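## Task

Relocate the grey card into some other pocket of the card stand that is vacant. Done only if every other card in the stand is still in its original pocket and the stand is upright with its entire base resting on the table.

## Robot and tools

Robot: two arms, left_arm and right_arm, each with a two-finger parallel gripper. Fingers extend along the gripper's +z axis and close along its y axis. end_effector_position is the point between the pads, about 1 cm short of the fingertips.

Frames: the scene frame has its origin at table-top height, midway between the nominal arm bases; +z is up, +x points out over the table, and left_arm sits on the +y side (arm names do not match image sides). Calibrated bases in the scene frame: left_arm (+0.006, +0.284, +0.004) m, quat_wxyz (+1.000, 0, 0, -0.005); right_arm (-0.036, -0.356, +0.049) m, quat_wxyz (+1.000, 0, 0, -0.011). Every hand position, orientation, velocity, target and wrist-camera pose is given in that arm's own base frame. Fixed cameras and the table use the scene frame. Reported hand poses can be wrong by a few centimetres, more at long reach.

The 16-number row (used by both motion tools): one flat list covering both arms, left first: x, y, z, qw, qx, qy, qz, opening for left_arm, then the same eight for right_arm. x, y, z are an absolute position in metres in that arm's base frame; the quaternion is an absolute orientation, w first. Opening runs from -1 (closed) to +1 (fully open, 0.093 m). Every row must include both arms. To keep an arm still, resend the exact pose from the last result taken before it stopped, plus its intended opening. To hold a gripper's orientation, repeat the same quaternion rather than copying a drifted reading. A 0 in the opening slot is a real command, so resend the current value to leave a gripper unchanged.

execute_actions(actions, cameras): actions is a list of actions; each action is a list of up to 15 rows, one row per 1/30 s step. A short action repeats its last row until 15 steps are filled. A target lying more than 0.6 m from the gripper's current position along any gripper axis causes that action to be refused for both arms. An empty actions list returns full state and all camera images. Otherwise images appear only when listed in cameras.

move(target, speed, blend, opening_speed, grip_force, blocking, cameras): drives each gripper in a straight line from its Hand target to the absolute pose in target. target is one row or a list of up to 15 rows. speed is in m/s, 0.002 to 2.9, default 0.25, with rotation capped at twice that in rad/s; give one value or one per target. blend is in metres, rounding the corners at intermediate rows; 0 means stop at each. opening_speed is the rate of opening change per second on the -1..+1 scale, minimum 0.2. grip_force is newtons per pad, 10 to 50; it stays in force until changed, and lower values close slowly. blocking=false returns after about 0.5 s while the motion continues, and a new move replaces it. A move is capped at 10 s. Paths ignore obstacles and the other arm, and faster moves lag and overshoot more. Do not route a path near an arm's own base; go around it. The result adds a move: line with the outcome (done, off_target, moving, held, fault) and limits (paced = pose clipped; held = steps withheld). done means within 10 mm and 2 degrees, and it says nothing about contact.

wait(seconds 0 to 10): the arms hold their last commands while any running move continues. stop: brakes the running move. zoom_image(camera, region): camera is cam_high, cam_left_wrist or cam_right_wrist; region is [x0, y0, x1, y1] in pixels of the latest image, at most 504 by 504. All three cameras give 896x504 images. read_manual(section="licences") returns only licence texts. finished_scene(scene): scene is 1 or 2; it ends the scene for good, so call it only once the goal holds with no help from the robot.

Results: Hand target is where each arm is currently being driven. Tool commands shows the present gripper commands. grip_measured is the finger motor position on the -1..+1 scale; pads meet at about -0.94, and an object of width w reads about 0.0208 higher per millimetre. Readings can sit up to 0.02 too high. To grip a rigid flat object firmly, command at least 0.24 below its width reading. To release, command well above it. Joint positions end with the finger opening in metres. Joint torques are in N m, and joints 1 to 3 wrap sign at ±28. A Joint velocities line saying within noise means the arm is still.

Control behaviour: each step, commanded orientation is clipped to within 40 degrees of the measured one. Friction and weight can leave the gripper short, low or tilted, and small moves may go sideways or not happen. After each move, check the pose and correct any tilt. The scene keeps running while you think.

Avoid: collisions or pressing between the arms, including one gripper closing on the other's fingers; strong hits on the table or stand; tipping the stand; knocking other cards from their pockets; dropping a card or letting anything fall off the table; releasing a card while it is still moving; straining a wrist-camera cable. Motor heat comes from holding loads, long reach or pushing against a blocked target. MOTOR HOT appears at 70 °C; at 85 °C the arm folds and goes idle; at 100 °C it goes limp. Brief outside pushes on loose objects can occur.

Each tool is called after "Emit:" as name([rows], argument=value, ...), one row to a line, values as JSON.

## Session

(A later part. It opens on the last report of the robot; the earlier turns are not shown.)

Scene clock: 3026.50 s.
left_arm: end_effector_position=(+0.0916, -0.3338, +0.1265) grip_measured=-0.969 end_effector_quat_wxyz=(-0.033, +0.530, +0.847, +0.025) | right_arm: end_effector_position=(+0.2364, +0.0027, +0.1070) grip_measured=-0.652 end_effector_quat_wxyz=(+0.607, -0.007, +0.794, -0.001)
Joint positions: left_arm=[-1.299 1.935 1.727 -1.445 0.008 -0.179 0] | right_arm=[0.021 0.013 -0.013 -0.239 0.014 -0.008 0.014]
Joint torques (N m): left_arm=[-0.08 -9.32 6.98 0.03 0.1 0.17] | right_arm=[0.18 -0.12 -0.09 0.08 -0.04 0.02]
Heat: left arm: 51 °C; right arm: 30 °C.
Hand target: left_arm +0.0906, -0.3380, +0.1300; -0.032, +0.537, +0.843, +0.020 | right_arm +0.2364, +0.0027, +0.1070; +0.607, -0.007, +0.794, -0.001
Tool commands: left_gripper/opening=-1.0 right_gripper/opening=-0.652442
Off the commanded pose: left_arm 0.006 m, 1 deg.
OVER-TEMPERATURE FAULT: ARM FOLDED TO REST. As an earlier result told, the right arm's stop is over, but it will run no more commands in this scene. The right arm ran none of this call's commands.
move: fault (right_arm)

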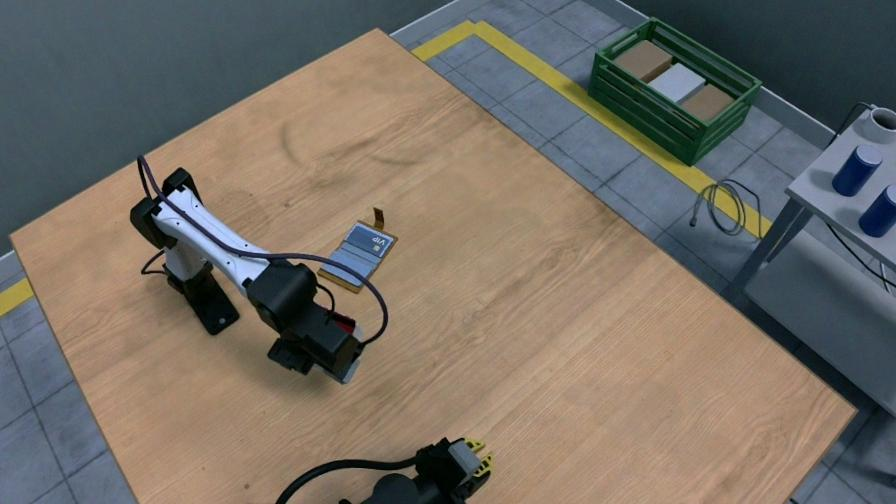

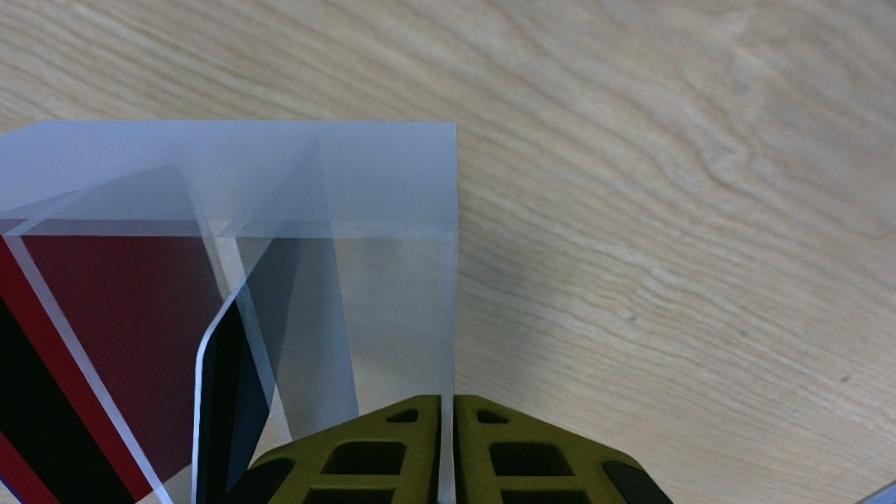

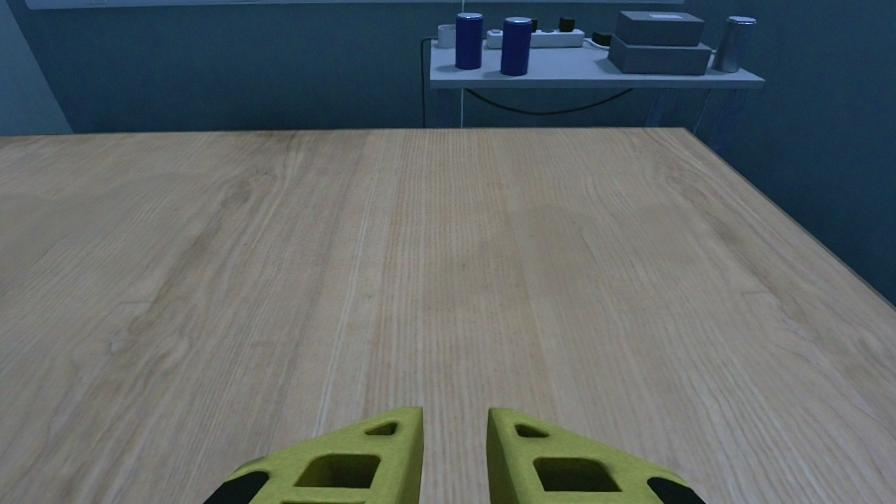

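Emit:
move([
  [0.0906,-0.3381,0.070,-0.0324,0.5370,0.8428,0.0206,-1,0.2364,0.0027,0.1070,0.607,-0.007,0.794,-0.001,-0.652],
], speed=0.1)

Emit:
move([
  [0.0906,-0.3381,0.056,-0.0324,0.5370,0.8428,0.0206,-1,0.2364,0.0027,0.1070,0.607,-0.007,0.794,-0.001,-0.652],
], speed=0.03, cameras=["cam_left_wrist","cam_high"])

Emit:
zoom_image(camera="cam_high", region=[260, 260, 460, 440])

Scene clock: 3045.80 s.
left_arm: end_effector_position=(+0.0920, -0.3356, +0.0729) grip_measured=-0.969 end_effector_quat_wxyz=(-0.031, +0.531, +0.847, +0.023) | right_arm: end_effector_position=(+0.2364, +0.0027, +0.1070) grip_measured=-0.652 end_effector_quat_wxyz=(+0.607, -0.007, +0.794, -0.001)
Joint positions: left_arm=[-1.299 1.952 1.537 -1.232 0.009 -0.179 0] | right_arm=[0.021 0.013 -0.013 -0.239 0.014 -0.008 0.014]
Joint torques (N m): left_arm=[-0.03 -9.43 4.92 0.23 0.09 0.18] | right_arm=[0.17 -0.13 -0.06 0.06 -0.05 0]
Heat: left arm: 51 °C; right arm: 30 °C.
Hand target: left_arm +0.0906, -0.3380, +0.0700; -0.033, +0.537, +0.843, +0.021 | right_arm +0.2364, +0.0027, +0.1070; +0.607, -0.007, +0.794, -0.001
Tool commands: left_gripper/opening=-1.0 right_gripper/opening=-0.652442
Off the commanded pose: left_arm 0.004 m, 1 deg.
OVER-TEMPERATURE FAULT: ARM FOLDED TO REST. As an earlier result told, the right arm's stop is over, but it will run no more commands in this scene. The right arm ran none of this call's commands.
move: fault (right_arm)

Scene clock: 3046.80 s.
left_arm: end_effector_position=(+0.0922, -0.3363, +0.0602) grip_measured=-0.969 end_effector_quat_wxyz=(-0.030, +0.531, +0.847, +0.021) | right_arm: end_effector_position=(+0.2364, +0.0027, +0.1070) grip_measured=-0.652 end_effector_quat_wxyz=(+0.607, -0.007, +0.794, -0.001)
Joint positions: left_arm=[-1.299 1.961 1.498 -1.18 0.009 -0.179 0] | right_arm=[0.021 0.013 -0.013 -0.239 0.014 -0.008 0.014]
Joint torques (N m): left_arm=[-0.09 -9.26 4.81 0.24 0.1 0.17] | right_arm=[0.17 -0.16 -0.16 0.08 -0.03 -0.01]
Heat: left arm: 51 °C; right arm: 30 °C.
Hand target: left_arm +0.0906, -0.3381, +0.0561; -0.032, +0.537, +0.843, +0.021 | right_arm +0.2364, +0.0027, +0.1070; +0.607, -0.007, +0.794, -0.001
Tool commands: left_gripper/opening=-1.0 right_gripper/opening=-0.652442
Off the commanded pose: left_arm 0.005 m, 1 deg.
OVER-TEMPERATURE FAULT: ARM FOLDED TO REST. As an earlier result told, the right arm's stop is over, but it will run no more commands in this scene. The right arm ran none of this call's commands.
move: fault (right_arm)
Images, in order (width x height): cam_high 896x504, cam_left_wrist 896x504.

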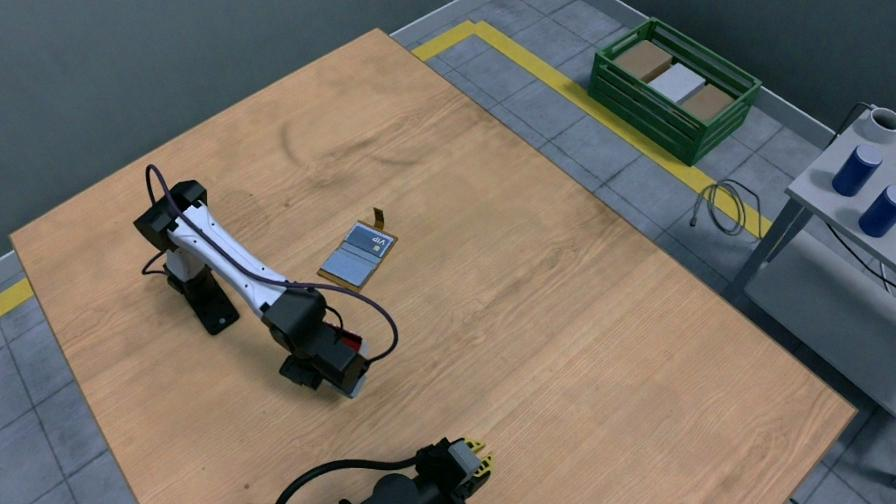

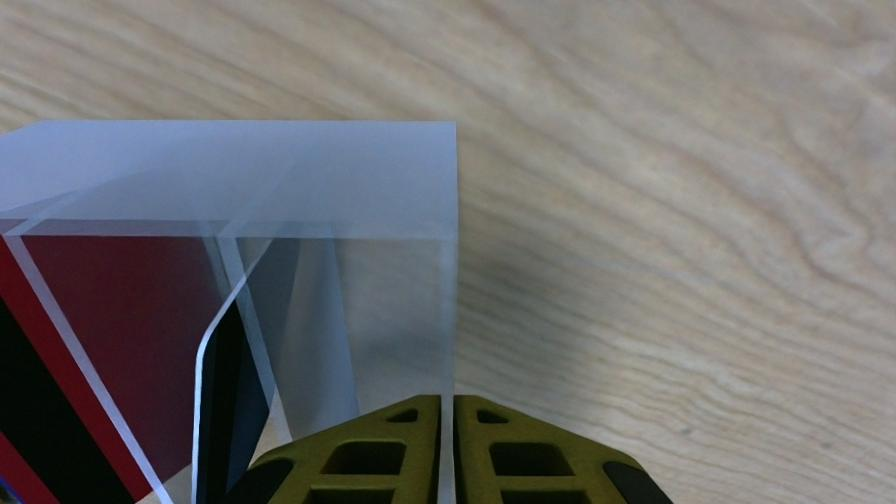

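Scaled by 2.520 from the camera's 896x504 image, which has a finer 1280x720 frame.

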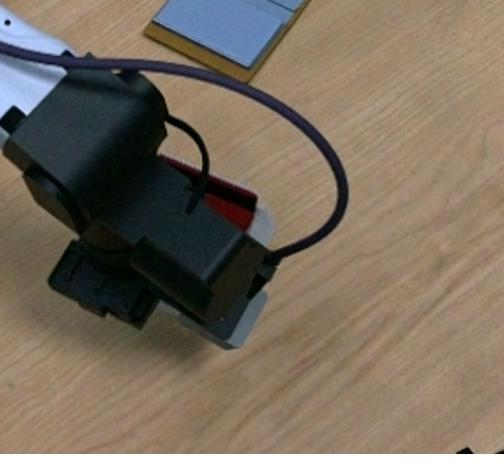

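Emit:
move([
  [0.0906,-0.3381,0.049,-0.0324,0.5370,0.8428,0.0206,-1,0.2364,0.0027,0.1070,0.607,-0.007,0.794,-0.001,-0.652],
], speed=0.02)

Emit:
move([
  [0.0906,-0.3381,0.045,-0.0324,0.5370,0.8428,0.0206,-1,0.2364,0.0027,0.1070,0.607,-0.007,0.794,-0.001,-0.652],
], speed=0.02, cameras=["cam_left_wrist"])

Scene clock: 3056.07 s.
left_arm: end_effector_position=(+0.0923, -0.3365, +0.0536) grip_measured=-0.969 end_effector_quat_wxyz=(-0.029, +0.531, +0.847, +0.021) | right_arm: end_effector_position=(+0.2364, +0.0027, +0.1070) grip_measured=-0.652 end_effector_quat_wxyz=(+0.607, -0.007, +0.794, -0.001)
Joint positions: left_arm=[-1.299 1.966 1.479 -1.155 0.009 -0.179 0] | right_arm=[0.021 0.013 -0.013 -0.239 0.014 -0.008 0.014]
Joint torques (N m): left_arm=[-0.05 -9.13 4.64 0.21 0.09 0.15] | right_arm=[0.09 -0.12 -0.09 0.08 -0.05 0.02]
Heat: left arm: 50 °C; right arm: 30 °C.
Hand target: left_arm +0.0906, -0.3381, +0.0491; -0.032, +0.537, +0.843, +0.021 | right_arm +0.2364, +0.0027, +0.1070; +0.607, -0.007, +0.794, -0.001
Tool commands: left_gripper/opening=-1.0 right_gripper/opening=-0.652442
Off the commanded pose: left_arm 0.005 m, 1 deg.
OVER-TEMPERATURE FAULT: ARM FOLDED TO REST. As an earlier result told, the right arm's stop is over, but it will run no more commands in this scene. The right arm ran none of this call's commands.
move: fault (right_arm)

Scene clock: 3056.90 s.
left_arm: end_effector_position=(+0.0923, -0.3369, +0.0510) grip_measured=-0.969 end_effector_quat_wxyz=(-0.028, +0.531, +0.847, +0.020) | right_arm: end_effector_position=(+0.2364, +0.0027, +0.1070) grip_measured=-0.652 end_effector_quat_wxyz=(+0.607, -0.007, +0.794, -0.001)
Joint positions: left_arm=[-1.299 1.966 1.469 -1.14 0.009 -0.179 0] | right_arm=[0.021 0.013 -0.013 -0.239 0.014 -0.008 0.014]
Joint torques (N m): left_arm=[-0.08 -8.73 4.57 0.27 0.08 0.18] | right_arm=[0.16 -0.06 -0.08 0.08 -0.04 -0.01]
Heat: left arm: 50 °C; right arm: 30 °C.
Hand target: left_arm +0.0906, -0.3380, +0.0451; -0.032, +0.537, +0.843, +0.021 | right_arm +0.2364, +0.0027, +0.1070; +0.607, -0.007, +0.794, -0.001
Tool commands: left_gripper/opening=-1.0 right_gripper/opening=-0.652442
Off the commanded pose: left_arm 0.006 m, 1 deg.
OVER-TEMPERATURE FAULT: ARM FOLDED TO REST. As an earlier result told, the right arm's stop is over, but it will run no more commands in this scene. The right arm ran none of this call's commands.
move: fault (right_arm)
Images, in order (width x height): cam_left_wrist 896x504.

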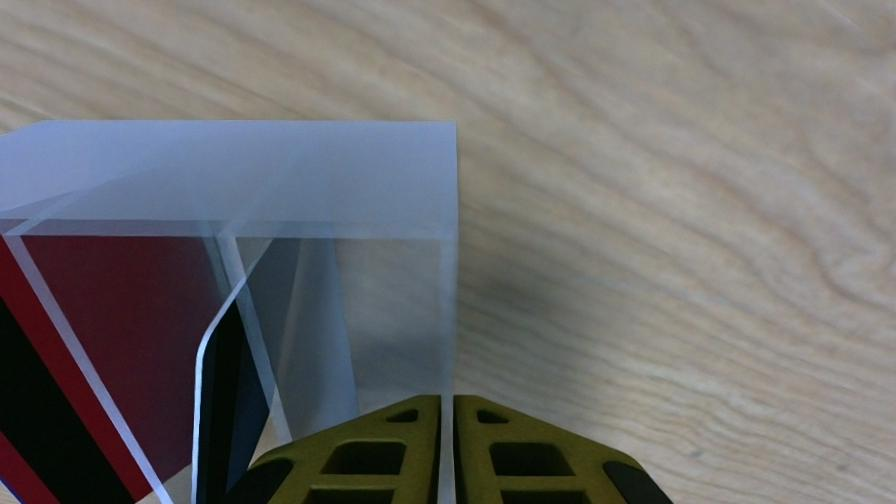

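Emit:
move([
  [0.0906,-0.3381,0.040,-0.0324,0.5370,0.8428,0.0206,-1,0.2364,0.0027,0.1070,0.607,-0.007,0.794,-0.001,-0.652],
], speed=0.02)

Emit:
move([
  [0.0906,-0.3381,0.036,-0.0324,0.5370,0.8428,0.0206,-1,0.2364,0.0027,0.1070,0.607,-0.007,0.794,-0.001,-0.652],
], speed=0.02, cameras=["cam_left_wrist"])

Scene clock: 3064.47 s.
left_arm: end_effector_position=(+0.0923, -0.3366, +0.0447) grip_measured=-0.969 end_effector_quat_wxyz=(-0.029, +0.531, +0.847, +0.021) | right_arm: end_effector_position=(+0.2364, +0.0027, +0.1070) grip_measured=-0.652 end_effector_quat_wxyz=(+0.607, -0.007, +0.794, -0.001)
Joint positions: left_arm=[-1.299 1.976 1.456 -1.122 0.009 -0.179 0] | right_arm=[0.021 0.013 -0.013 -0.239 0.014 -0.008 0.014]
Joint torques (N m): left_arm=[-0.06 -9.14 4.56 0.28 0.1 0.16] | right_arm=[0.24 -0.1 -0.09 0.07 -0.05 0.01]
Heat: left arm: 51 °C; right arm: 30 °C.
Hand target: left_arm +0.0906, -0.3380, +0.0400; -0.032, +0.537, +0.843, +0.021 | right_arm +0.2364, +0.0027, +0.1070; +0.607, -0.007, +0.794, -0.001
Tool commands: left_gripper/opening=-1.0 right_gripper/opening=-0.652442
Off the commanded pose: left_arm 0.005 m, 1 deg.
OVER-TEMPERATURE FAULT: ARM FOLDED TO REST. As an earlier result told, the right arm's stop is over, but it will run no more commands in this scene. The right arm ran none of this call's commands.
move: fault (right_arm)

Scene clock: 3065.17 s.
left_arm: end_effector_position=(+0.0924, -0.3370, +0.0441) grip_measured=-0.969 end_effector_quat_wxyz=(-0.029, +0.531, +0.847, +0.020) | right_arm: end_effector_position=(+0.2364, +0.0027, +0.1070) grip_measured=-0.652 end_effector_quat_wxyz=(+0.607, -0.007, +0.794, -0.001)
Joint positions: left_arm=[-1.299 1.976 1.453 -1.118 0.009 -0.179 0] | right_arm=[0.021 0.013 -0.013 -0.239 0.014 -0.008 0.014]
Joint torques (N m): left_arm=[-0.14 -8.75 3.97 0.34 0.09 0.17] | right_arm=[0.18 -0.09 -0.09 0.07 -0.04 0]
Heat: left arm: 51 °C; right arm: 30 °C.
Hand target: left_arm +0.0906, -0.3379, +0.0361; -0.033, +0.537, +0.843, +0.021 | right_arm +0.2364, +0.0027, +0.1070; +0.607, -0.007, +0.794, -0.001
Tool commands: left_gripper/opening=-1.0 right_gripper/opening=-0.652442
Off the commanded pose: left_arm 0.008 m, 1 deg.
OVER-TEMPERATURE FAULT: ARM FOLDED TO REST. As an earlier result told, the right arm's stop is over, but it will run no more commands in this scene. The right arm ran none of this call's commands.
move: fault (right_arm)
Images, in order (width x height): cam_left_wrist 896x504.

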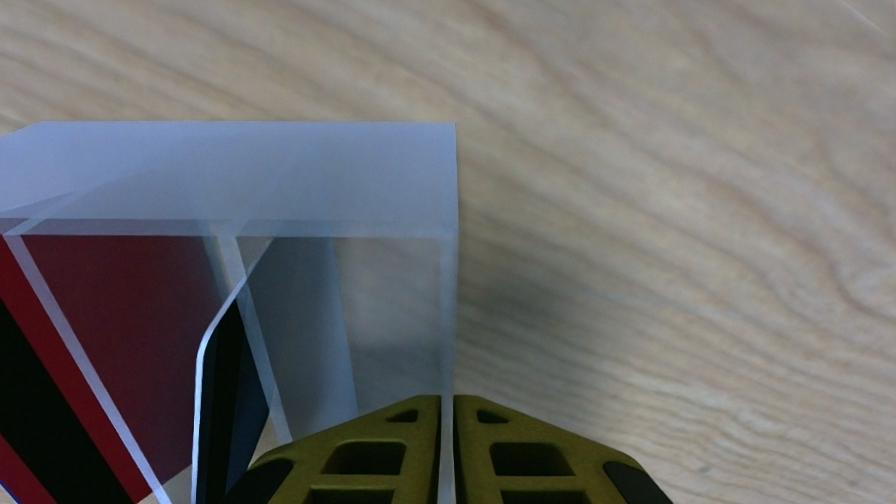

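Emit:
move([
  [0.0906,-0.3381,0.040,-0.0324,0.5370,0.8428,0.0206,-0.6,0.2364,0.0027,0.1070,0.607,-0.007,0.794,-0.001,-0.652],
], opening_speed=0.25, speed=0.01, cameras=["cam_left_wrist"])

Emit:
move([
  [0.0906,-0.3381,0.100,-0.0324,0.5370,0.8428,0.0206,-0.6,0.2364,0.0027,0.1070,0.607,-0.007,0.794,-0.001,-0.652],
], speed=0.06, cameras=["cam_left_wrist"])

Scene clock: 3077.13 s.
left_arm: end_effector_position=(+0.0924, -0.3372, +0.0441) grip_measured=-0.602 end_effector_quat_wxyz=(-0.028, +0.531, +0.847, +0.020) | right_arm: end_effector_position=(+0.2364, +0.0027, +0.1070) grip_measured=-0.652 end_effector_quat_wxyz=(+0.607, -0.007, +0.794, -0.001)
Joint positions: left_arm=[-1.299 1.976 1.453 -1.117 0.009 -0.179 0.016] | right_arm=[0.021 0.013 -0.013 -0.239 0.014 -0.008 0.014]
Joint torques (N m): left_arm=[-0.09 -9.14 4.74 0.18 0.1 0.16] | right_arm=[0.13 -0.14 -0.03 0.07 -0.04 0]
Heat: left arm: 50 °C; right arm: 30 °C.
Hand target: left_arm +0.0906, -0.3380, +0.0400; -0.032, +0.537, +0.843, +0.021 | right_arm +0.2364, +0.0027, +0.1070; +0.607, -0.007, +0.794, -0.001
Tool commands: left_gripper/opening=-0.6 right_gripper/opening=-0.652442
Off the commanded pose: left_arm 0.005 m, 1 deg.
OVER-TEMPERATURE FAULT: ARM FOLDED TO REST. As an earlier result told, the right arm's stop is over, but it will run no more commands in this scene. The right arm ran none of this call's commands.
move: fault (right_arm)
Images, in order (width x height): cam_left_wrist 896x504.

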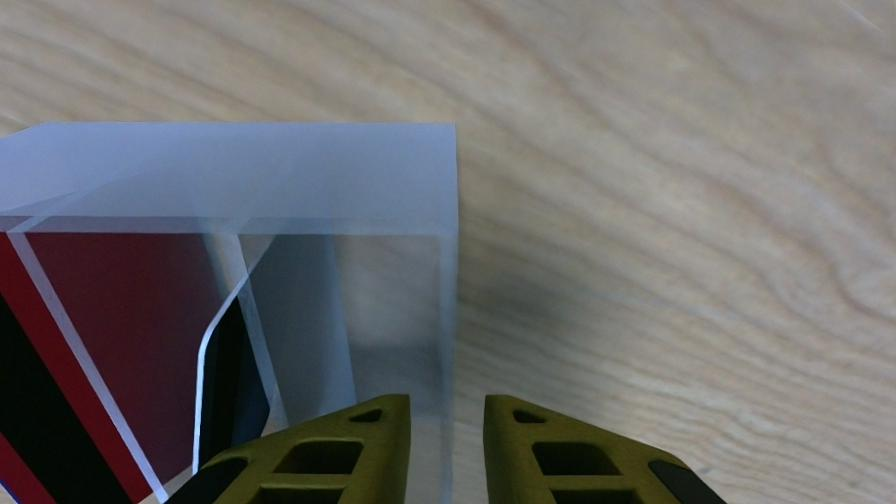

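Scene clock: 3078.77 s.
left_arm: end_effector_position=(+0.0911, -0.3324, +0.0844) grip_measured=-0.602 end_effector_quat_wxyz=(-0.048, +0.530, +0.846, +0.038) | right_arm: end_effector_position=(+0.2364, +0.0027, +0.1070) grip_measured=-0.652 end_effector_quat_wxyz=(+0.607, -0.007, +0.794, -0.001)
Joint positions: left_arm=[-1.299 1.976 1.612 -1.329 0.009 -0.179 0.016] | right_arm=[0.021 0.013 -0.013 -0.239 0.014 -0.008 0.014]
Joint torques (N m): left_arm=[-0.06 -13.68 6.58 -0.03 0.1 0.16] | right_arm=[0.16 -0.16 -0.09 0.07 -0.04 0.01]
Heat: left arm: 50 °C; right arm: 30 °C.
Hand target: left_arm +0.0906, -0.3378, +0.0998; -0.032, +0.537, +0.843, +0.021 | right_arm +0.2364, +0.0027, +0.1070; +0.607, -0.007, +0.794, -0.001
Tool commands: left_gripper/opening=-0.6 right_gripper/opening=-0.652442
Off the commanded pose: left_arm 0.017 m, 3 deg.
OVER-TEMPERATURE FAULT: ARM FOLDED TO REST. As an earlier result told, the right arm's stop is over, but it will run no more commands in this scene. The right arm ran none of this call's commands.
move: fault (right_arm), off_target (left_arm)
Images, in order (width x height): cam_left_wrist 896x504.

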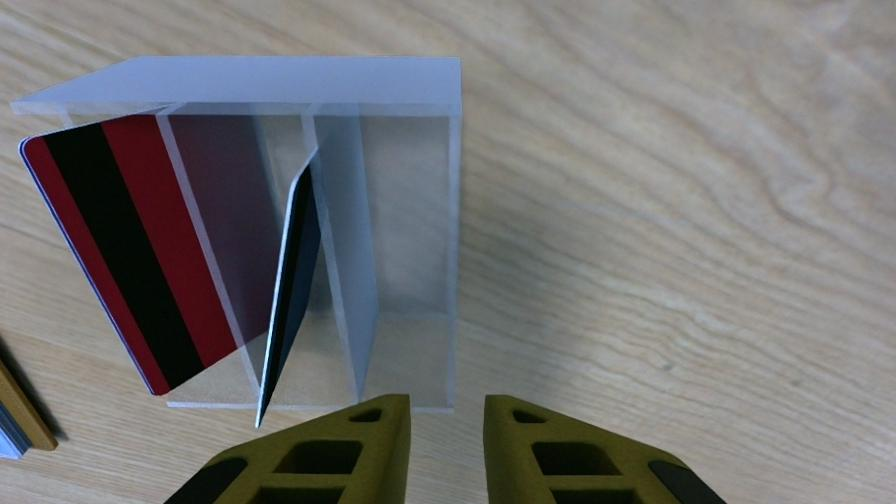

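Emit:
move([
  [0.1210,-0.2850,0.230,0.2183,0.5190,0.8146,-0.1391,-0.6,0.2364,0.0027,0.1070,0.607,-0.007,0.794,-0.001,-0.652],
], speed=0.2, cameras=["cam_left_wrist","cam_high"])

Emit:
zoom_image(camera="cam_left_wrist", region=[260, 100, 620, 420])

Emit:
zoom_image(camera="cam_high", region=[260, 260, 460, 440])

Scene clock: 3105.47 s.
left_arm: end_effector_position=(+0.1183, -0.2845, +0.2255) grip_measured=-0.602 end_effector_quat_wxyz=(+0.206, +0.518, +0.819, -0.134) | right_arm: end_effector_position=(+0.2364, +0.0027, +0.1070) grip_measured=-0.652 end_effector_quat_wxyz=(+0.607, -0.007, +0.794, -0.001)
Joint positions: left_arm=[-1.189 1.304 1.348 -1.118 -0.022 -0.055 0.016] | right_arm=[0.021 0.013 -0.013 -0.239 0.014 -0.008 0.014]
Joint torques (N m): left_arm=[0.8 -6.34 5.19 1.48 0 0.17] | right_arm=[0.13 -0.09 -0.08 0.07 -0.03 0.02]
Heat: left arm: 53 °C; right arm: 30 °C.
Hand target: left_arm +0.1209, -0.2849, +0.2300; +0.218, +0.519, +0.815, -0.139 | right_arm +0.2364, +0.0027, +0.1070; +0.607, -0.007, +0.794, -0.001
Tool commands: left_gripper/opening=-0.6 right_gripper/opening=-0.652442
Off the commanded pose: left_arm 0.005 m, 2 deg.
OVER-TEMPERATURE FAULT: ARM FOLDED TO REST. As an earlier result told, the right arm's stop is over, but it will run no more commands in this scene. The right arm ran none of this call's commands.
move: fault (right_arm)
Images, in order (width x height): cam_high 896x504, cam_left_wrist 896x504.

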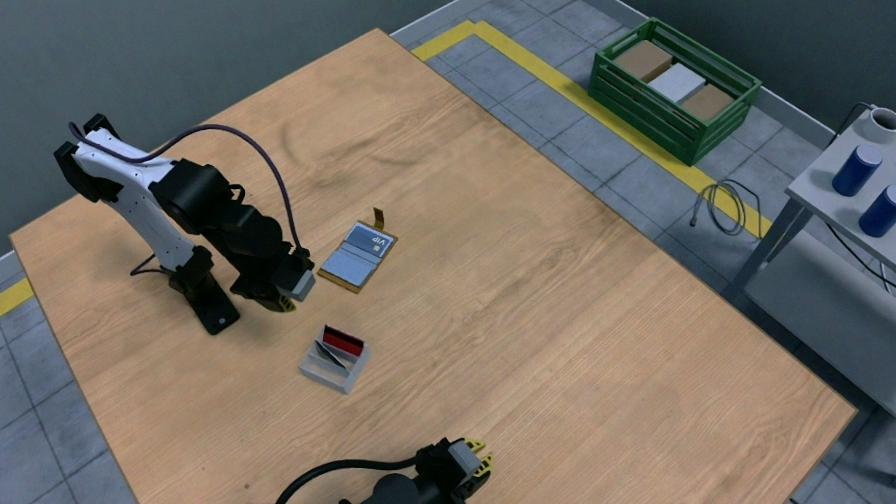

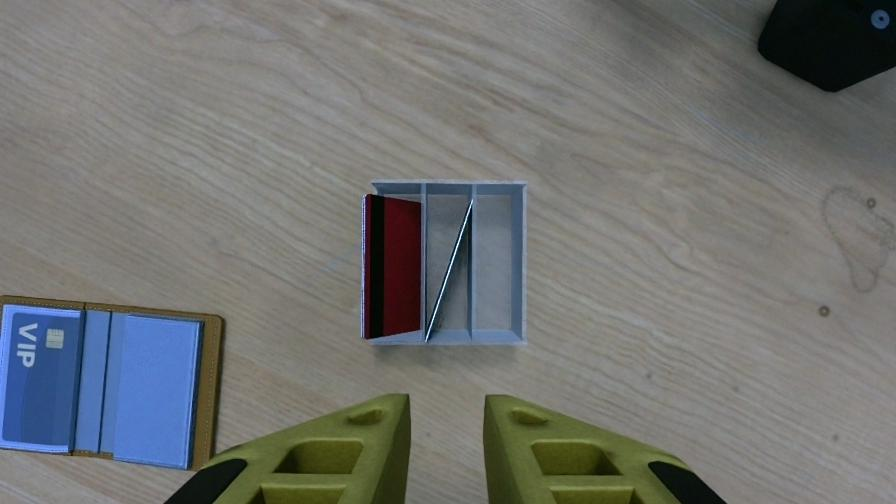

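Scaled by 1.400 from the camera's 896x504 image, which has a finer 1280x720 frame.

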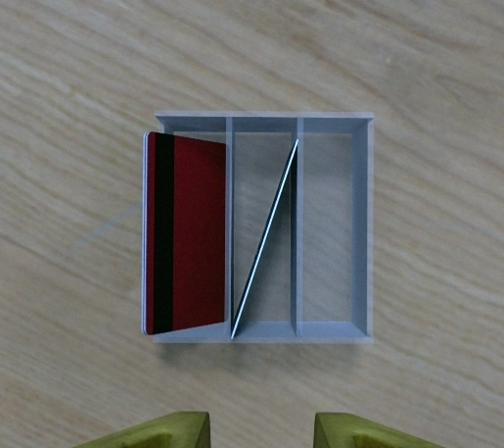

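Scaled by 2.520 from the camera's 896x504 image, which has a finer 1280x720 frame.

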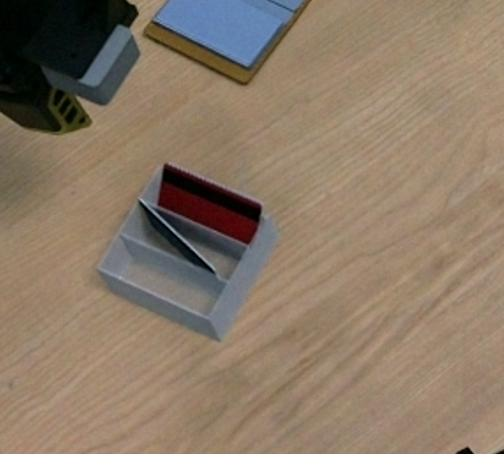

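Emit:
move([
  [0.1250,-0.3120,0.105,0.0,0.6561,0.7547,0.0,-0.5,0.2364,0.0027,0.1070,0.607,-0.007,0.794,-0.001,-0.652],
  [0.1250,-0.3120,0.080,0.0,0.6561,0.7547,0.0,-0.5,0.2364,0.0027,0.1070,0.607,-0.007,0.794,-0.001,-0.652],
], speed=[0.2,0.06], cameras=["cam_left_wrist","cam_high"])

Emit:
zoom_image(camera="cam_left_wrist", region=[260, 100, 620, 460])

Scene clock: 3170.67 s.
left_arm: end_effector_position=(+0.1269, -0.3087, +0.0842) grip_measured=-0.502 end_effector_quat_wxyz=(+0.000, +0.648, +0.762, +0.000) | right_arm: end_effector_position=(+0.2364, +0.0027, +0.1070) grip_measured=-0.652 end_effector_quat_wxyz=(+0.607, -0.007, +0.794, -0.001)
Joint positions: left_arm=[-1.181 1.82 1.41 -1.16 -0.001 0.229 0.021] | right_arm=[0.021 0.013 -0.013 -0.239 0.014 -0.008 0.014]
Joint torques (N m): left_arm=[-0.59 -7.99 4.81 0.42 0.04 0.18] | right_arm=[0.18 -0.12 -0.06 0.07 -0.04 0.02]
Heat: left arm: 48 °C; right arm: 30 °C.
Hand target: left_arm +0.1250, -0.3119, +0.0800; +0.000, +0.656, +0.755, +0.000 | right_arm +0.2364, +0.0027, +0.1070; +0.607, -0.007, +0.794, -0.001
Tool commands: left_gripper/opening=-0.5 right_gripper/opening=-0.652442
Off the commanded pose: left_arm 0.006 m, 1 deg.
OVER-TEMPERATURE FAULT: ARM FOLDED TO REST. As an earlier result told, the right arm's stop is over, but it will run no more commands in this scene. The right arm ran none of this call's commands.
move: fault (right_arm)
Images, in order (width x height): cam_high 896x504, cam_left_wrist 896x504.

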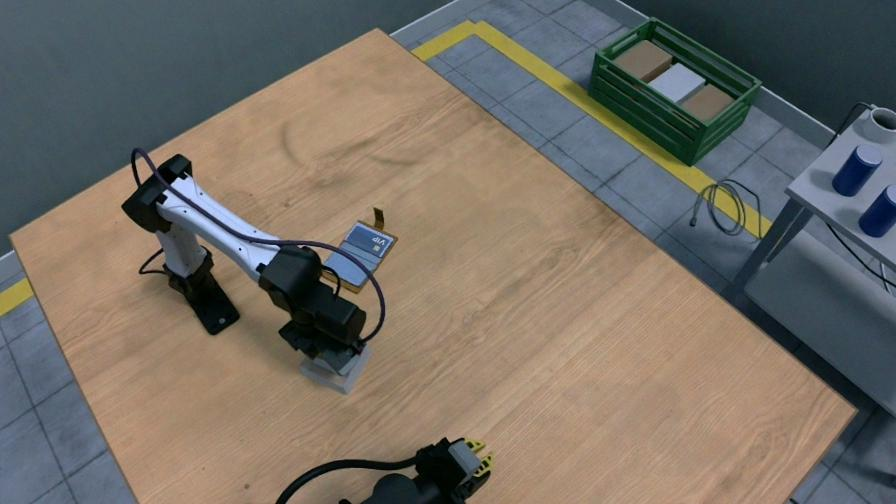

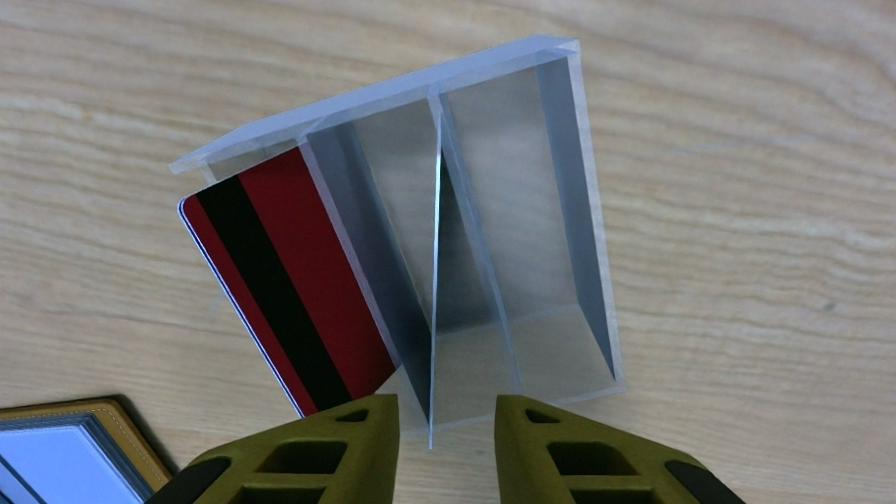

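Scaled by 1.400 from the camera's 896x504 image, which has a finer 1280x720 frame.

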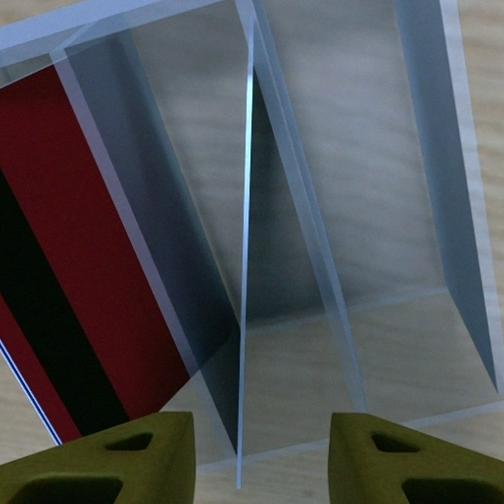

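Emit:
move([
  [0.1279,-0.3147,0.054,0.0,0.6561,0.7547,0.0,-0.5,0.2364,0.0027,0.1070,0.607,-0.007,0.794,-0.001,-0.652],
], speed=0.04, cameras=["cam_left_wrist"])

Emit:
zoom_image(camera="cam_left_wrist", region=[300, 240, 600, 504])

Scene clock: 3190.30 s.
left_arm: end_effector_position=(+0.1284, -0.3126, +0.0590) grip_measured=-0.502 end_effector_quat_wxyz=(+0.001, +0.650, +0.760, +0.000) | right_arm: end_effector_position=(+0.2364, +0.0027, +0.1070) grip_measured=-0.652 end_effector_quat_wxyz=(+0.607, -0.007, +0.794, -0.001)
Joint positions: left_arm=[-1.181 1.855 1.351 -1.066 -0.001 0.234 0.021] | right_arm=[0.021 0.013 -0.013 -0.239 0.014 -0.008 0.014]
Joint torques (N m): left_arm=[-0.09 -8.14 4.63 0.48 0.08 0.2] | right_arm=[0.17 -0.14 -0.06 0.05 -0.03 0.01]
Heat: left arm: 49 °C; right arm: 30 °C.
Hand target: left_arm +0.1279, -0.3146, +0.0541; +0.000, +0.656, +0.755, +0.000 | right_arm +0.2364, +0.0027, +0.1070; +0.607, -0.007, +0.794, -0.001
Tool commands: left_gripper/opening=-0.5 right_gripper/opening=-0.652442
Off the commanded pose: left_arm 0.005 m, 1 deg.
OVER-TEMPERATURE FAULT: ARM FOLDED TO REST. As an earlier result told, the right arm's stop is over, but it will run no more commands in this scene. The right arm ran none of this call's commands.
move: fault (right_arm)
Images, in order (width x height): cam_left_wrist 896x504.

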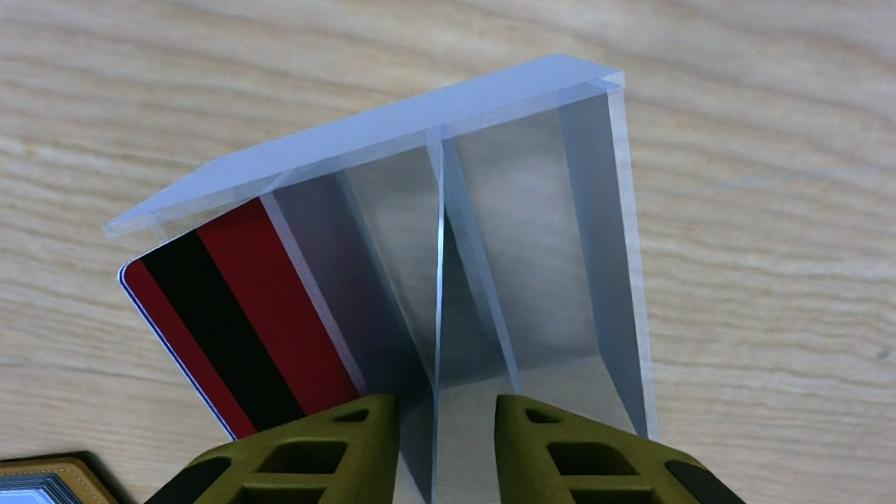

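Scaled by 1.680 from the camera's 896x504 image, which has a finer 1280x720 frame.

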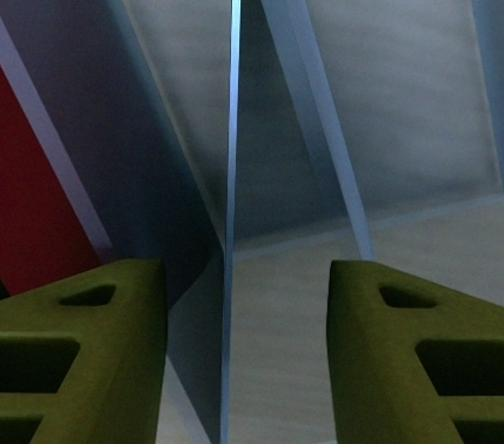

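Emit:
move([
  [0.1272,-0.3147,0.054,0.0,0.6561,0.7547,0.0,-0.78,0.2364,0.0027,0.1070,0.607,-0.007,0.794,-0.001,-0.652],
], speed=0.03, opening_speed=0.4, cameras=["cam_left_wrist"])

Emit:
zoom_image(camera="cam_left_wrist", region=[300, 240, 600, 504])

Emit:
move([
  [0.1272,-0.3147,0.048,0.0,0.6561,0.7547,0.0,-0.78,0.2364,0.0027,0.1070,0.607,-0.007,0.794,-0.001,-0.652],
], speed=0.02, cameras=["cam_left_wrist"])

Emit:
zoom_image(camera="cam_left_wrist", region=[300, 240, 600, 504])

Scene clock: 3206.73 s.
left_arm: end_effector_position=(+0.1285, -0.3128, +0.0590) grip_measured=-0.778 end_effector_quat_wxyz=(+0.001, +0.650, +0.760, +0.000) | right_arm: end_effector_position=(+0.2364, +0.0027, +0.1070) grip_measured=-0.652 end_effector_quat_wxyz=(+0.607, -0.007, +0.794, -0.001)
Joint positions: left_arm=[-1.181 1.855 1.351 -1.065 -0.001 0.234 0.008] | right_arm=[0.021 0.013 -0.013 -0.239 0.014 -0.008 0.014]
Joint torques (N m): left_arm=[-0.2 -8.25 4.53 0.44 0.06 0.15] | right_arm=[0.17 -0.1 -0.08 0.07 -0.04 0]
Heat: left arm: 49 °C; right arm: 30 °C.
Hand target: left_arm +0.1272, -0.3147, +0.0541; +0.000, +0.656, +0.755, +0.000 | right_arm +0.2364, +0.0027, +0.1070; +0.607, -0.007, +0.794, -0.001
Tool commands: left_gripper/opening=-0.78 right_gripper/opening=-0.652442
Off the commanded pose: left_arm 0.005 m, 1 deg.
OVER-TEMPERATURE FAULT: ARM FOLDED TO REST. As an earlier result told, the right arm's stop is over, but it will run no more commands in this scene. The right arm ran none of this call's commands.
move: fault (right_arm)
Images, in order (width x height): cam_left_wrist 896x504.

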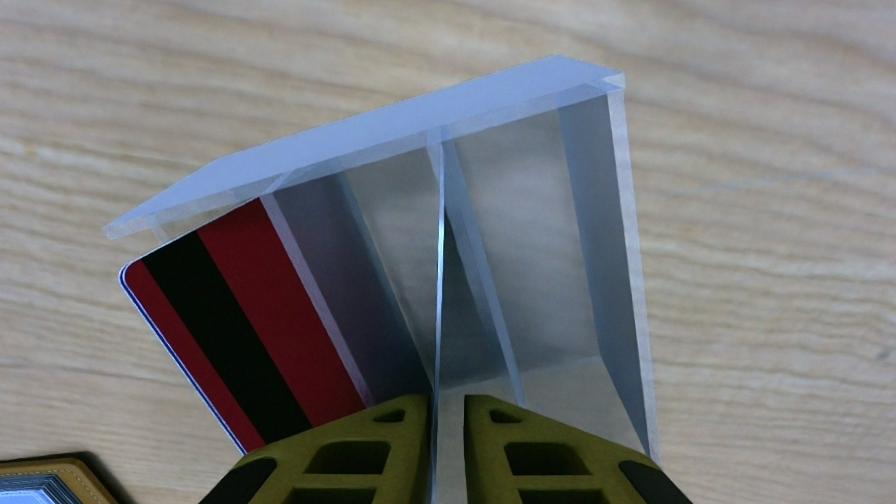

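Scaled by 1.680 from the camera's 896x504 image, which has a finer 1280x720 frame.

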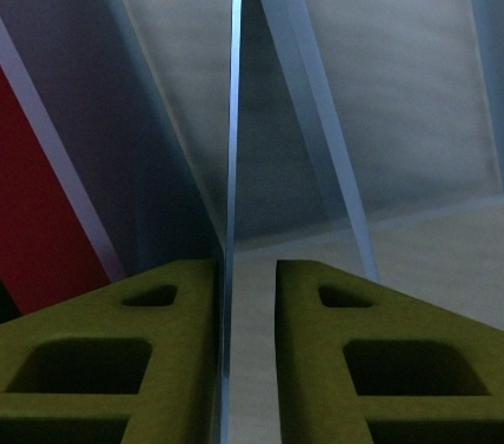

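Scene clock: 3207.63 s.
left_arm: end_effector_position=(+0.1286, -0.3129, +0.0549) grip_measured=-0.778 end_effector_quat_wxyz=(+0.004, +0.650, +0.760, -0.002) | right_arm: end_effector_position=(+0.2364, +0.0027, +0.1070) grip_measured=-0.652 end_effector_quat_wxyz=(+0.607, -0.007, +0.794, -0.001)
Joint positions: left_arm=[-1.181 1.855 1.335 -1.043 -0.001 0.234 0.008] | right_arm=[0.021 0.013 -0.013 -0.239 0.014 -0.008 0.014]
Joint torques (N m): left_arm=[-0.28 -7.66 4.52 0.45 0.07 0.13] | right_arm=[0.17 -0.06 -0.08 0.08 -0.04 0.02]
Heat: left arm: 49 °C; right arm: 30 °C.
Hand target: left_arm +0.1272, -0.3146, +0.0482; +0.000, +0.656, +0.755, +0.000 | right_arm +0.2364, +0.0027, +0.1070; +0.607, -0.007, +0.794, -0.001
Tool commands: left_gripper/opening=-0.78 right_gripper/opening=-0.652442
Off the commanded pose: left_arm 0.007 m, 1 deg.
OVER-TEMPERATURE FAULT: ARM FOLDED TO REST. As an earlier result told, the right arm's stop is over, but it will run no more commands in this scene. The right arm ran none of this call's commands.
move: fault (right_arm)
Images, in order (width x height): cam_left_wrist 896x504.

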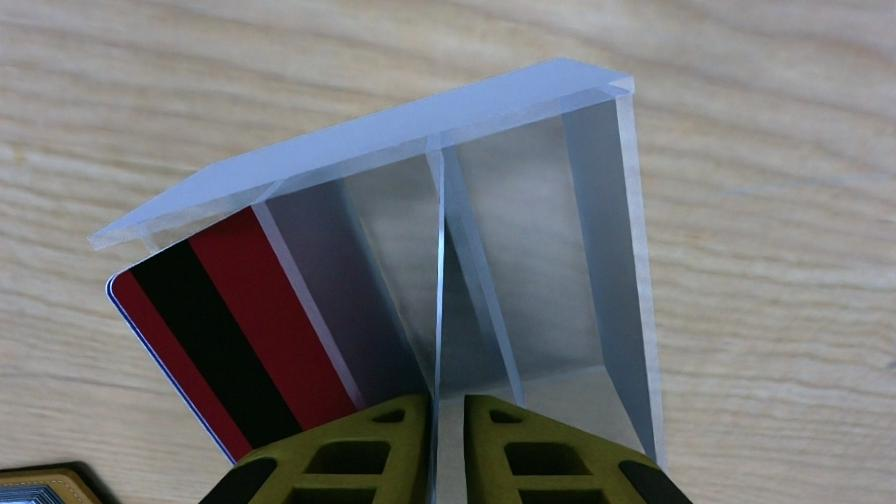

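Scaled by 1.680 from the camera's 896x504 image, which has a finer 1280x720 frame.

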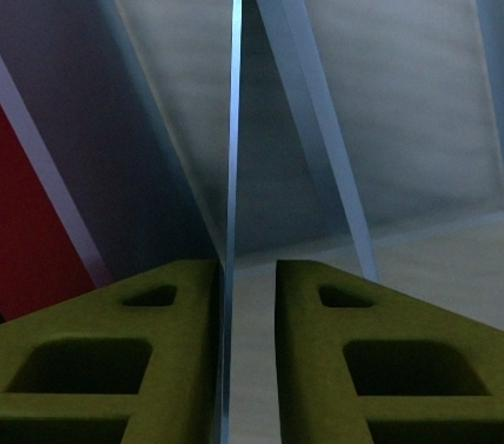

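Emit:
move([
  [0.1272,-0.3147,0.049,0.0,0.6561,0.7547,0.0,-1,0.2364,0.0027,0.1070,0.607,-0.007,0.794,-0.001,-0.652],
], opening_speed=0.4, speed=0.02, cameras=["cam_left_wrist"])

Emit:
zoom_image(camera="cam_left_wrist", region=[300, 240, 600, 504])

Scene clock: 3220.77 s.
left_arm: end_effector_position=(+0.1286, -0.3131, +0.0549) grip_measured=-0.973 end_effector_quat_wxyz=(+0.004, +0.650, +0.760, -0.002) | right_arm: end_effector_position=(+0.2364, +0.0027, +0.1070) grip_measured=-0.652 end_effector_quat_wxyz=(+0.607, -0.007, +0.794, -0.001)
Joint positions: left_arm=[-1.181 1.855 1.335 -1.042 -0.001 0.234 0] | right_arm=[0.021 0.013 -0.013 -0.239 0.014 -0.008 0.014]
Joint torques (N m): left_arm=[-0.18 -7.65 4.75 0.41 0.08 0.14] | right_arm=[0.2 -0.08 -0.06 0.07 -0.03 0.01]
Heat: left arm: 49 °C; right arm: 30 °C.
Hand target: left_arm +0.1272, -0.3147, +0.0491; +0.000, +0.656, +0.755, +0.000 | right_arm +0.2364, +0.0027, +0.1070; +0.607, -0.007, +0.794, -0.001
Tool commands: left_gripper/opening=-1.0 right_gripper/opening=-0.652442
Off the commanded pose: left_arm 0.006 m, 1 deg.
OVER-TEMPERATURE FAULT: ARM FOLDED TO REST. As an earlier result told, the right arm's stop is over, but it will run no more commands in this scene. The right arm ran none of this call's commands.
move: fault (right_arm)
Images, in order (width x height): cam_left_wrist 896x504.

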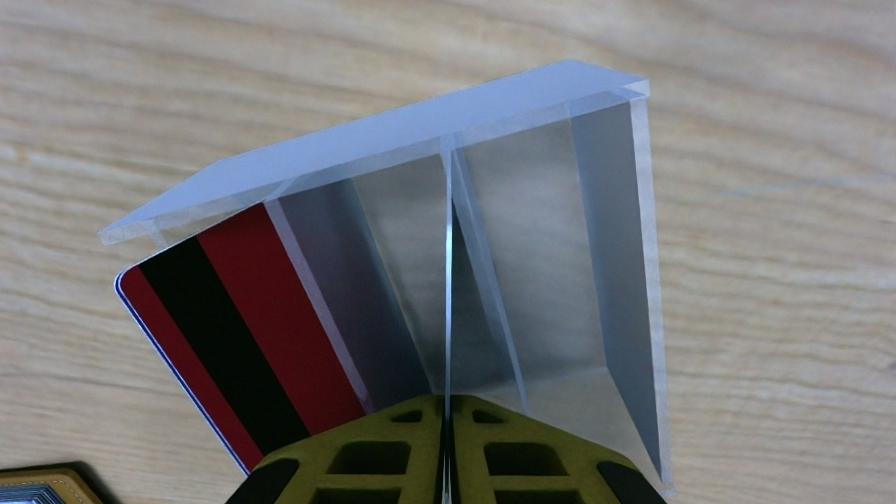

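Scaled by 1.680 from the camera's 896x504 image, which has a finer 1280x720 frame.

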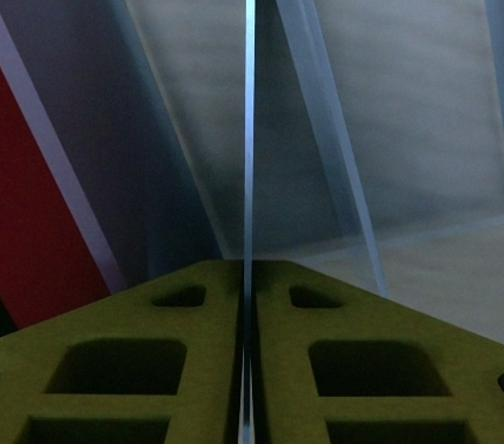

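Emit:
move([
  [0.1272,-0.3147,0.130,0.0,0.6561,0.7547,0.0,-1,0.2364,0.0027,0.1070,0.607,-0.007,0.794,-0.001,-0.652],
], speed=0.06, cameras=["cam_left_wrist","cam_high"])

Emit:
zoom_image(camera="cam_high", region=[260, 260, 460, 440])

Scene clock: 3231.27 s.
left_arm: end_effector_position=(+0.1274, -0.3101, +0.1154) grip_measured=-0.973 end_effector_quat_wxyz=(-0.020, +0.650, +0.760, +0.010) | right_arm: end_effector_position=(+0.2364, +0.0027, +0.1070) grip_measured=-0.652 end_effector_quat_wxyz=(+0.607, -0.007, +0.794, -0.001)
Joint positions: left_arm=[-1.181 1.855 1.577 -1.338 -0.001 0.234 0] | right_arm=[0.021 0.013 -0.013 -0.239 0.014 -0.008 0.014]
Joint torques (N m): left_arm=[-0.21 -12.36 6.75 0.17 0.07 0.14] | right_arm=[0.18 -0.02 -0.09 0.06 -0.04 0.02]
Heat: left arm: 50 °C; right arm: 30 °C.
Hand target: left_arm +0.1271, -0.3144, +0.1299; +0.000, +0.656, +0.755, +0.000 | right_arm +0.2364, +0.0027, +0.1070; +0.607, -0.007, +0.794, -0.001
Tool commands: left_gripper/opening=-1.0 right_gripper/opening=-0.652442
Off the commanded pose: left_arm 0.015 m, 3 deg.
OVER-TEMPERATURE FAULT: ARM FOLDED TO REST. As an earlier result told, the right arm's stop is over, but it will run no more commands in this scene. The right arm ran none of this call's commands.
move: fault (right_arm), off_target (left_arm)
Images, in order (width x height): cam_high 896x504, cam_left_wrist 896x504.

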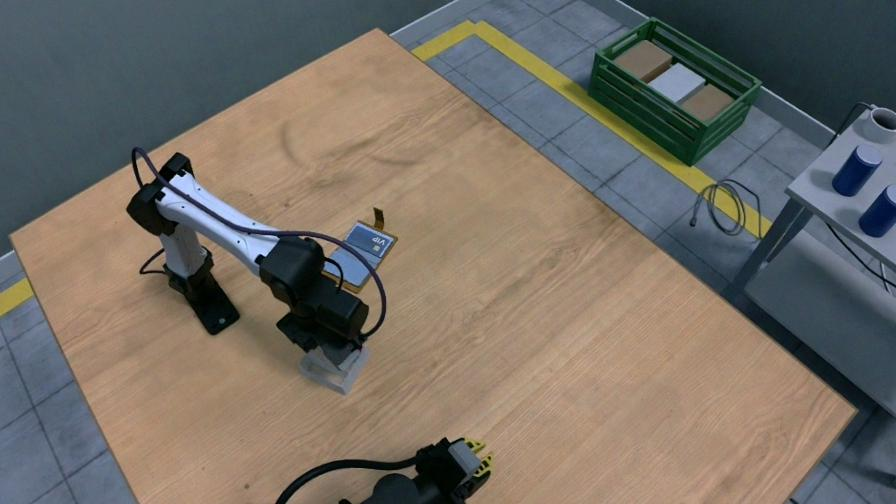

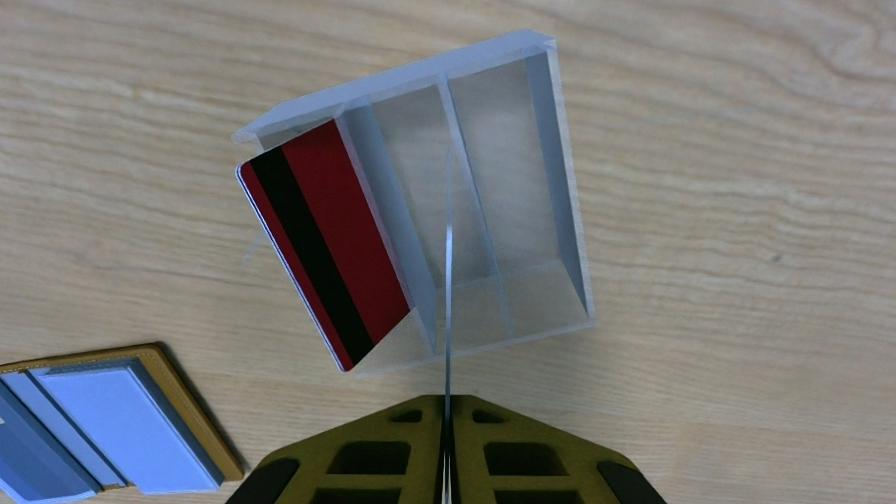

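Scaled by 2.520 from the camera's 896x504 image, which has a finer 1280x720 frame.

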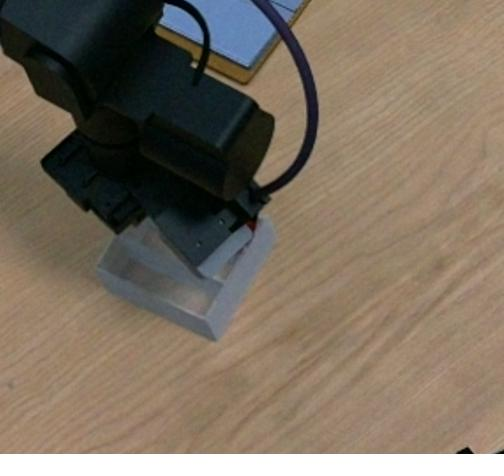

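Emit:
zoom_image(camera="cam_left_wrist", region=[370, 60, 530, 420])

Scaled by 1.400 from the camera's 896x504 image, which has a finer 1280x720 frame.

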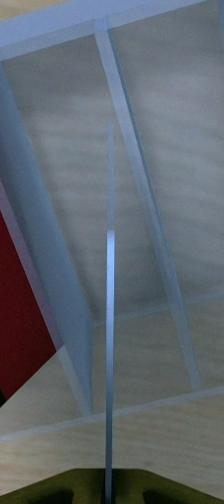

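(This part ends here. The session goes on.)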